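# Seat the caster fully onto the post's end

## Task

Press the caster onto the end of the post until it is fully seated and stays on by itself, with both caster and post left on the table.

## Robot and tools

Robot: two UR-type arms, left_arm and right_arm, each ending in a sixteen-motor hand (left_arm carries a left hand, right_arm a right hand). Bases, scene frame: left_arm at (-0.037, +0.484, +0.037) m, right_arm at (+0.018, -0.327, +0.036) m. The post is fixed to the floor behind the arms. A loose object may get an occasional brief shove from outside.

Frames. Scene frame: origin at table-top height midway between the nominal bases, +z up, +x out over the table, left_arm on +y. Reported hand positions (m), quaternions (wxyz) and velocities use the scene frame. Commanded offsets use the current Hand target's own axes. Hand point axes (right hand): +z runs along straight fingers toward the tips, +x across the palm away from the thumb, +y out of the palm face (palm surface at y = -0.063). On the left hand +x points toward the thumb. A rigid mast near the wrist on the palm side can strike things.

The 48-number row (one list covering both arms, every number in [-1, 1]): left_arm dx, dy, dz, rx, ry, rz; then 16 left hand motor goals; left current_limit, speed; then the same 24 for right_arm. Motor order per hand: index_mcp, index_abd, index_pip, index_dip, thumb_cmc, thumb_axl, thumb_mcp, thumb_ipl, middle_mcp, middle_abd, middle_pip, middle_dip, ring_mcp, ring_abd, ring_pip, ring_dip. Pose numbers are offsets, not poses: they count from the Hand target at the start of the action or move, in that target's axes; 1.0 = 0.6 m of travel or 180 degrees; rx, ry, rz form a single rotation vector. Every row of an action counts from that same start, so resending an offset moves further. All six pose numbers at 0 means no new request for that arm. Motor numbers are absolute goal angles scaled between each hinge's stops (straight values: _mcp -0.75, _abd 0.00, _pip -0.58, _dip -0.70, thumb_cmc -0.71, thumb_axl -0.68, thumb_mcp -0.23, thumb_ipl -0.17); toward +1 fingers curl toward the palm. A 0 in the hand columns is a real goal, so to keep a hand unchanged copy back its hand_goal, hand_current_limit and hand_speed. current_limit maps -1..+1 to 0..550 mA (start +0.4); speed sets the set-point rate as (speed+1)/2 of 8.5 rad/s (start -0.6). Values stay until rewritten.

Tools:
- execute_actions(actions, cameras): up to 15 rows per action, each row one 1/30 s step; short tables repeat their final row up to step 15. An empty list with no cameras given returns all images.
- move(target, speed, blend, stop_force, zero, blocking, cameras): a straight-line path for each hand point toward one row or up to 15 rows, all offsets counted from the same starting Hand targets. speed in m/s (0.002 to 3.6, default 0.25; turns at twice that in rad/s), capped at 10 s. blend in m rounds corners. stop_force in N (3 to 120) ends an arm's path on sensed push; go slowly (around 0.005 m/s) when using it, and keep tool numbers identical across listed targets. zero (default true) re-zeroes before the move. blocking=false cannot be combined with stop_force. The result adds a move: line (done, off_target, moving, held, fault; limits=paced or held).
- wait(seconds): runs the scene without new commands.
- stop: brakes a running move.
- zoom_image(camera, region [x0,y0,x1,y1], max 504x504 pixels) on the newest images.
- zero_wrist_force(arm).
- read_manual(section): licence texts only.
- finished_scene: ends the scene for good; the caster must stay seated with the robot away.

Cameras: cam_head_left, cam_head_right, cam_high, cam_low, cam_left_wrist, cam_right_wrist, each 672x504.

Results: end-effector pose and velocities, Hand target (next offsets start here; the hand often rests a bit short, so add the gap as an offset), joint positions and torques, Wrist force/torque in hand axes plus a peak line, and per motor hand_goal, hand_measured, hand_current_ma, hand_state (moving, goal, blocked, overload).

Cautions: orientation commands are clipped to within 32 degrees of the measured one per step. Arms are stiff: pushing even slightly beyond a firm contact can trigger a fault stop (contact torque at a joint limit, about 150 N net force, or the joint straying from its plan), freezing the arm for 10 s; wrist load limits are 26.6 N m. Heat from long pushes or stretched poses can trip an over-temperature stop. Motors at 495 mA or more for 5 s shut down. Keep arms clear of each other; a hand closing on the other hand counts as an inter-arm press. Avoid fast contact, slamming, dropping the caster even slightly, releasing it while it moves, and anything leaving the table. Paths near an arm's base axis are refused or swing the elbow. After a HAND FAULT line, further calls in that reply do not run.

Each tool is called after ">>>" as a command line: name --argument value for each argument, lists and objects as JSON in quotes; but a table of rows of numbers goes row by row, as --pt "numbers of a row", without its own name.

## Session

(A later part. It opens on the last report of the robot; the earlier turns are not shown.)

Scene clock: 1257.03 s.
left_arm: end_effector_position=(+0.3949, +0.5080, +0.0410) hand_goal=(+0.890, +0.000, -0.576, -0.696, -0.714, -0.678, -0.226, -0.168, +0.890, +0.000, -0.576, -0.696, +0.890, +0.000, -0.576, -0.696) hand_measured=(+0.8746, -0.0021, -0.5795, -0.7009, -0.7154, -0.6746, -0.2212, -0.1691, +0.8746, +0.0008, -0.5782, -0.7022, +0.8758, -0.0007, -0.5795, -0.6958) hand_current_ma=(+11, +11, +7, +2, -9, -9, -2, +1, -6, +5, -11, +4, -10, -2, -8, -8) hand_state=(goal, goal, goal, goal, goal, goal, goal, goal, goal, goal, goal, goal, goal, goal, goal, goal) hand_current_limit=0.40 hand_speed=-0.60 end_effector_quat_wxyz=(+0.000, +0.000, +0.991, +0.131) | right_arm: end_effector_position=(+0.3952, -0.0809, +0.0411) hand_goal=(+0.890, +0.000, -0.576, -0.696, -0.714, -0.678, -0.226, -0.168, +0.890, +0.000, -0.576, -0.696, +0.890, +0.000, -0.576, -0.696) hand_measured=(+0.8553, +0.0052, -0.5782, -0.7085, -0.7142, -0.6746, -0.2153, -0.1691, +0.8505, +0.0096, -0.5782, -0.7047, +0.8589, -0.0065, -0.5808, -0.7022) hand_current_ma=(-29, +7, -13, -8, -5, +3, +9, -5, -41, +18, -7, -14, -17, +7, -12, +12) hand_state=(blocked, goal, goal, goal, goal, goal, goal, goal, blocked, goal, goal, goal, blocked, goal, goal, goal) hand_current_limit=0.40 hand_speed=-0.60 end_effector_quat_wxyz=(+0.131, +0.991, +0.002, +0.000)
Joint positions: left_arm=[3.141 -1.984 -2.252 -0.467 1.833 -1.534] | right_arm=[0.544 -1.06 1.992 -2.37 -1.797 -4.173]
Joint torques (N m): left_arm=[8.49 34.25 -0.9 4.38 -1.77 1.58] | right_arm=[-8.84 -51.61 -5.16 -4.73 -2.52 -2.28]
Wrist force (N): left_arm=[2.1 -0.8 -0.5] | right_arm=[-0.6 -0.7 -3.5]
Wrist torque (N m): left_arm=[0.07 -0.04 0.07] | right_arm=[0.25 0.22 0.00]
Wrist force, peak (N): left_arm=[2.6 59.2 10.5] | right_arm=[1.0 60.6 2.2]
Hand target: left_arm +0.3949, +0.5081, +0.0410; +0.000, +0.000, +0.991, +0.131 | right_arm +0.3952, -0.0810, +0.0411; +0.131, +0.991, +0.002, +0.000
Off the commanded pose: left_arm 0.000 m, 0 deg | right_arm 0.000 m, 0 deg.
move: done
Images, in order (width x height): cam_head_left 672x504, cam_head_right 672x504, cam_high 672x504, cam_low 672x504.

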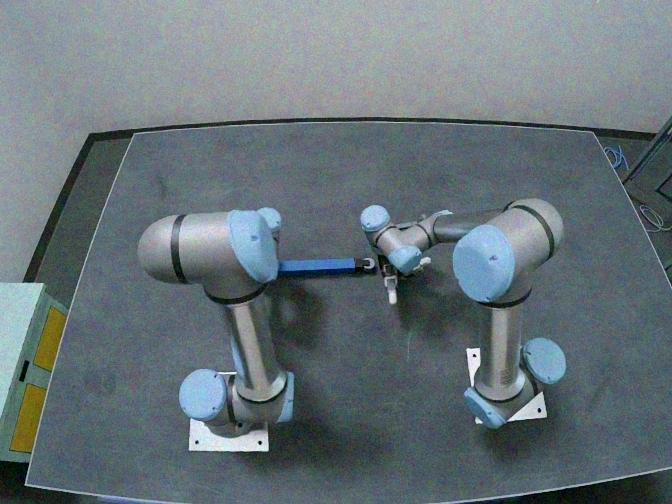

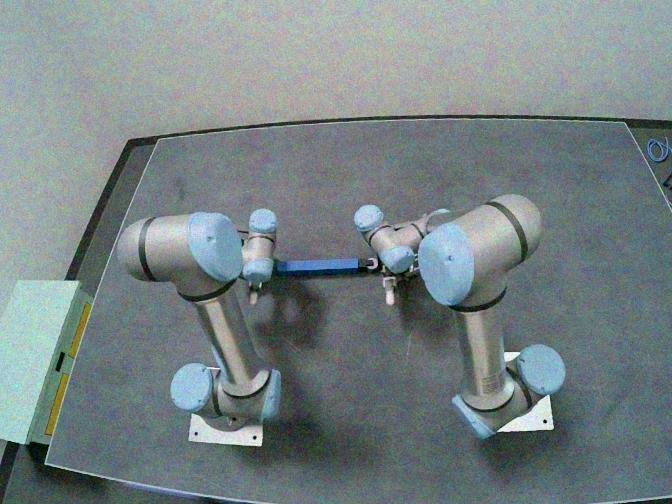

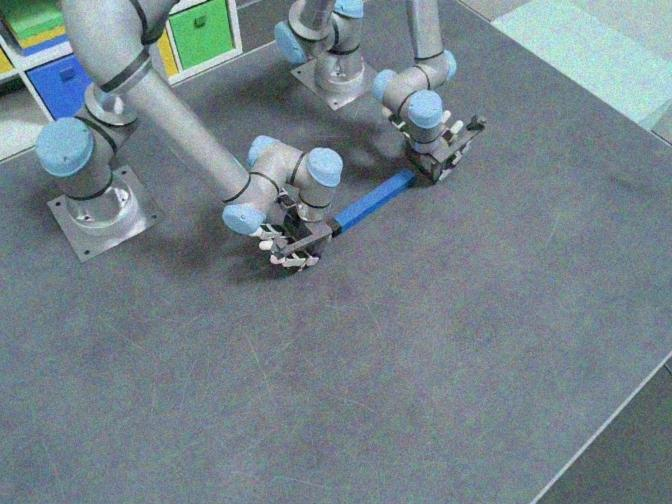

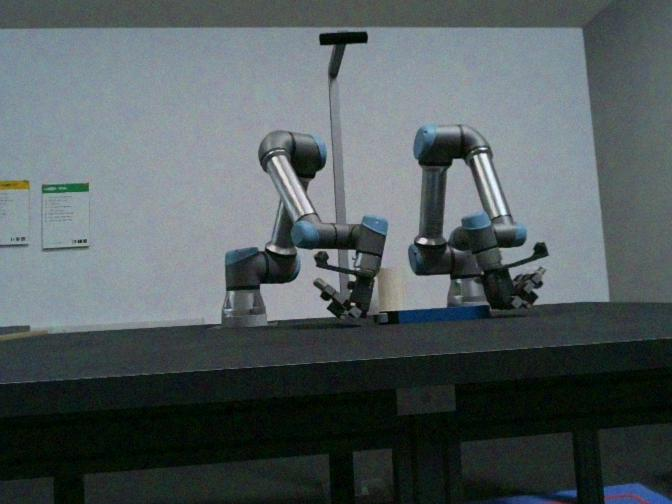

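>>> move --pt "0 0.0345 -0.1288 0 0 0 0.89 0 -0.576 -0.696 -0.714 -0.677 -0.226 -0.168 0.89 0 -0.576 -0.696 0.89 0 -0.576 -0.696 0.4 -0.6 0 0.0345 -0.1288 0 0 0 0.89 0 -0.576 -0.696 -0.714 -0.677 -0.226 -0.168 0.89 0 -0.576 -0.696 0.89 0 -0.576 -0.696 0.4 -0.6" --speed 0.12 --cameras '["cam_low","cam_head_right","cam_high"]'

>>> zoom_image --camera "cam_low" --region '[350, 280, 450, 340]'

>>> zoom_image --camera "cam_head_right" --region '[330, 230, 410, 290]'

Scene clock: 1266.73 s.
left_arm: end_effector_position=(+0.3949, +0.5081, +0.1209) hand_goal=(+0.890, +0.000, -0.576, -0.696, -0.714, -0.678, -0.226, -0.168, +0.890, +0.000, -0.576, -0.696, +0.890, +0.000, -0.576, -0.696) hand_measured=(+0.8746, -0.0021, -0.5782, -0.7022, -0.7154, -0.6746, -0.2212, -0.1700, +0.8734, +0.0008, -0.5782, -0.7022, +0.8758, -0.0007, -0.5795, -0.6958) hand_current_ma=(-1, +10, -1, -2, -17, +3, -8, -2, -21, +4, -13, -5, +3, -3, -4, -11) hand_state=(goal, goal, goal, goal, goal, goal, goal, goal, goal, goal, goal, goal, goal, goal, goal, goal) hand_current_limit=0.40 hand_speed=-0.60 end_effector_quat_wxyz=(+0.000, +0.000, +0.991, +0.131) | right_arm: end_effector_position=(+0.3953, -0.0810, +0.1210) hand_goal=(+0.890, +0.000, -0.576, -0.696, -0.714, -0.678, -0.226, -0.168, +0.890, +0.000, -0.576, -0.696, +0.890, +0.000, -0.576, -0.696) hand_measured=(+0.8541, +0.0052, -0.5770, -0.7085, -0.7142, -0.6746, -0.2143, -0.1691, +0.8517, +0.0096, -0.5770, -0.7047, +0.8589, -0.0080, -0.5808, -0.7034) hand_current_ma=(-24, +11, -14, -10, -9, -6, +6, -3, -33, +5, -5, -10, -16, +0, -15, +7) hand_state=(blocked, goal, goal, goal, goal, goal, goal, goal, blocked, goal, goal, goal, blocked, goal, goal, goal) hand_current_limit=0.40 hand_speed=-0.60 end_effector_quat_wxyz=(+0.131, +0.991, +0.002, +0.000)
Joint positions: left_arm=[3.141 -1.787 -2.203 -0.713 1.833 -1.534] | right_arm=[0.544 -1.211 1.942 -2.169 -1.797 -4.173]
Joint torques (N m): left_arm=[-3.33 30.23 29.18 0.62 -1.72 -2.18] | right_arm=[4.18 -49.23 -33.67 0.63 0.86 1.88]
Wrist force (N): left_arm=[2.0 -0.9 -0.3] | right_arm=[-0.2 -0.5 -3.3]
Wrist torque (N m): left_arm=[0.04 -0.02 0.10] | right_arm=[0.29 0.14 0.02]
Wrist force, peak (N): left_arm=[2.2 -0.9 -0.5] | right_arm=[-0.5 -0.3 -4.1]
Hand target: left_arm +0.3949, +0.5081, +0.1210; +0.000, +0.000, +0.991, +0.131 | right_arm +0.3953, -0.0810, +0.1211; +0.131, +0.991, +0.002, +0.000
Off the commanded pose: left_arm 0.000 m, 0 deg | right_arm 0.000 m, 0 deg.
move: done
Images, in order (width x height): cam_head_right 672x504, cam_high 672x504, cam_low 672x504.

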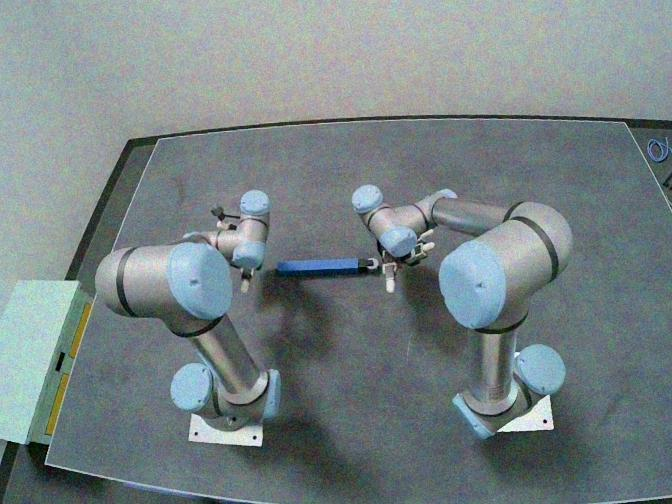

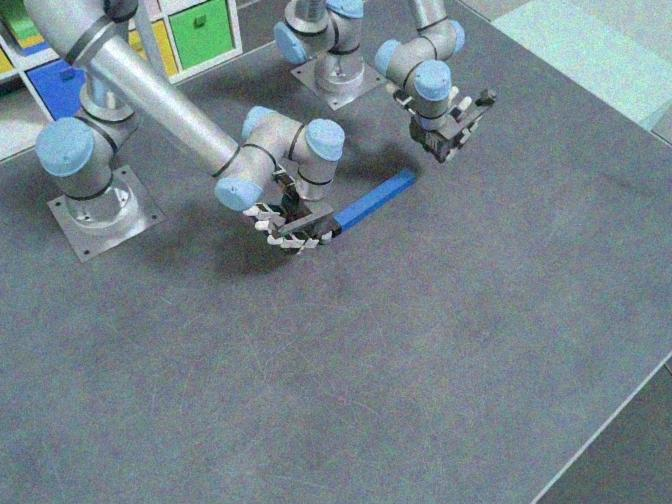

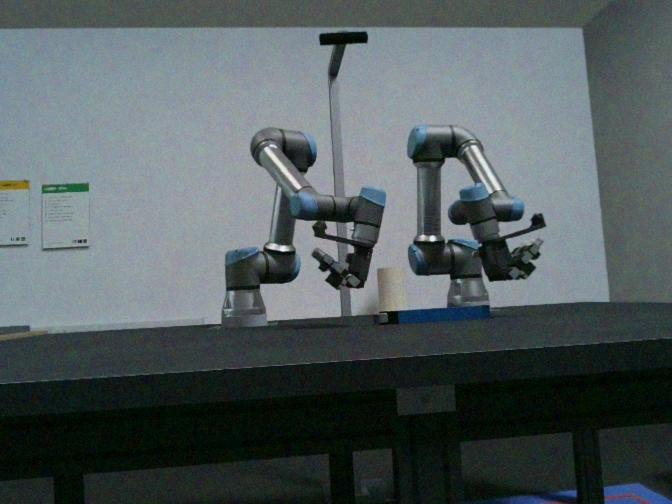

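Scaled by 5.040 from the camera's image (finer frame: 960x720).

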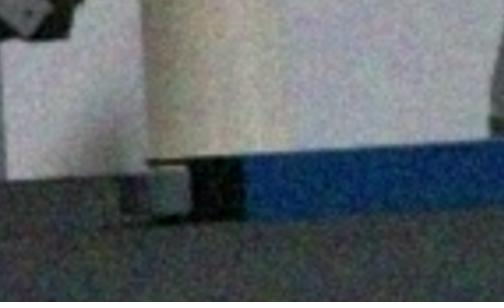

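Scaled by 6.300 from the camera's image (finer frame: 960x720).

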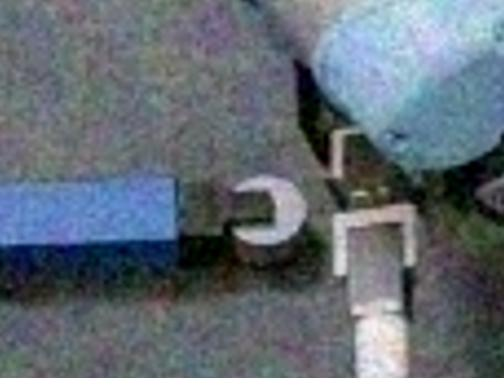

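>>> finished_scene

The scene is finished: the task was done.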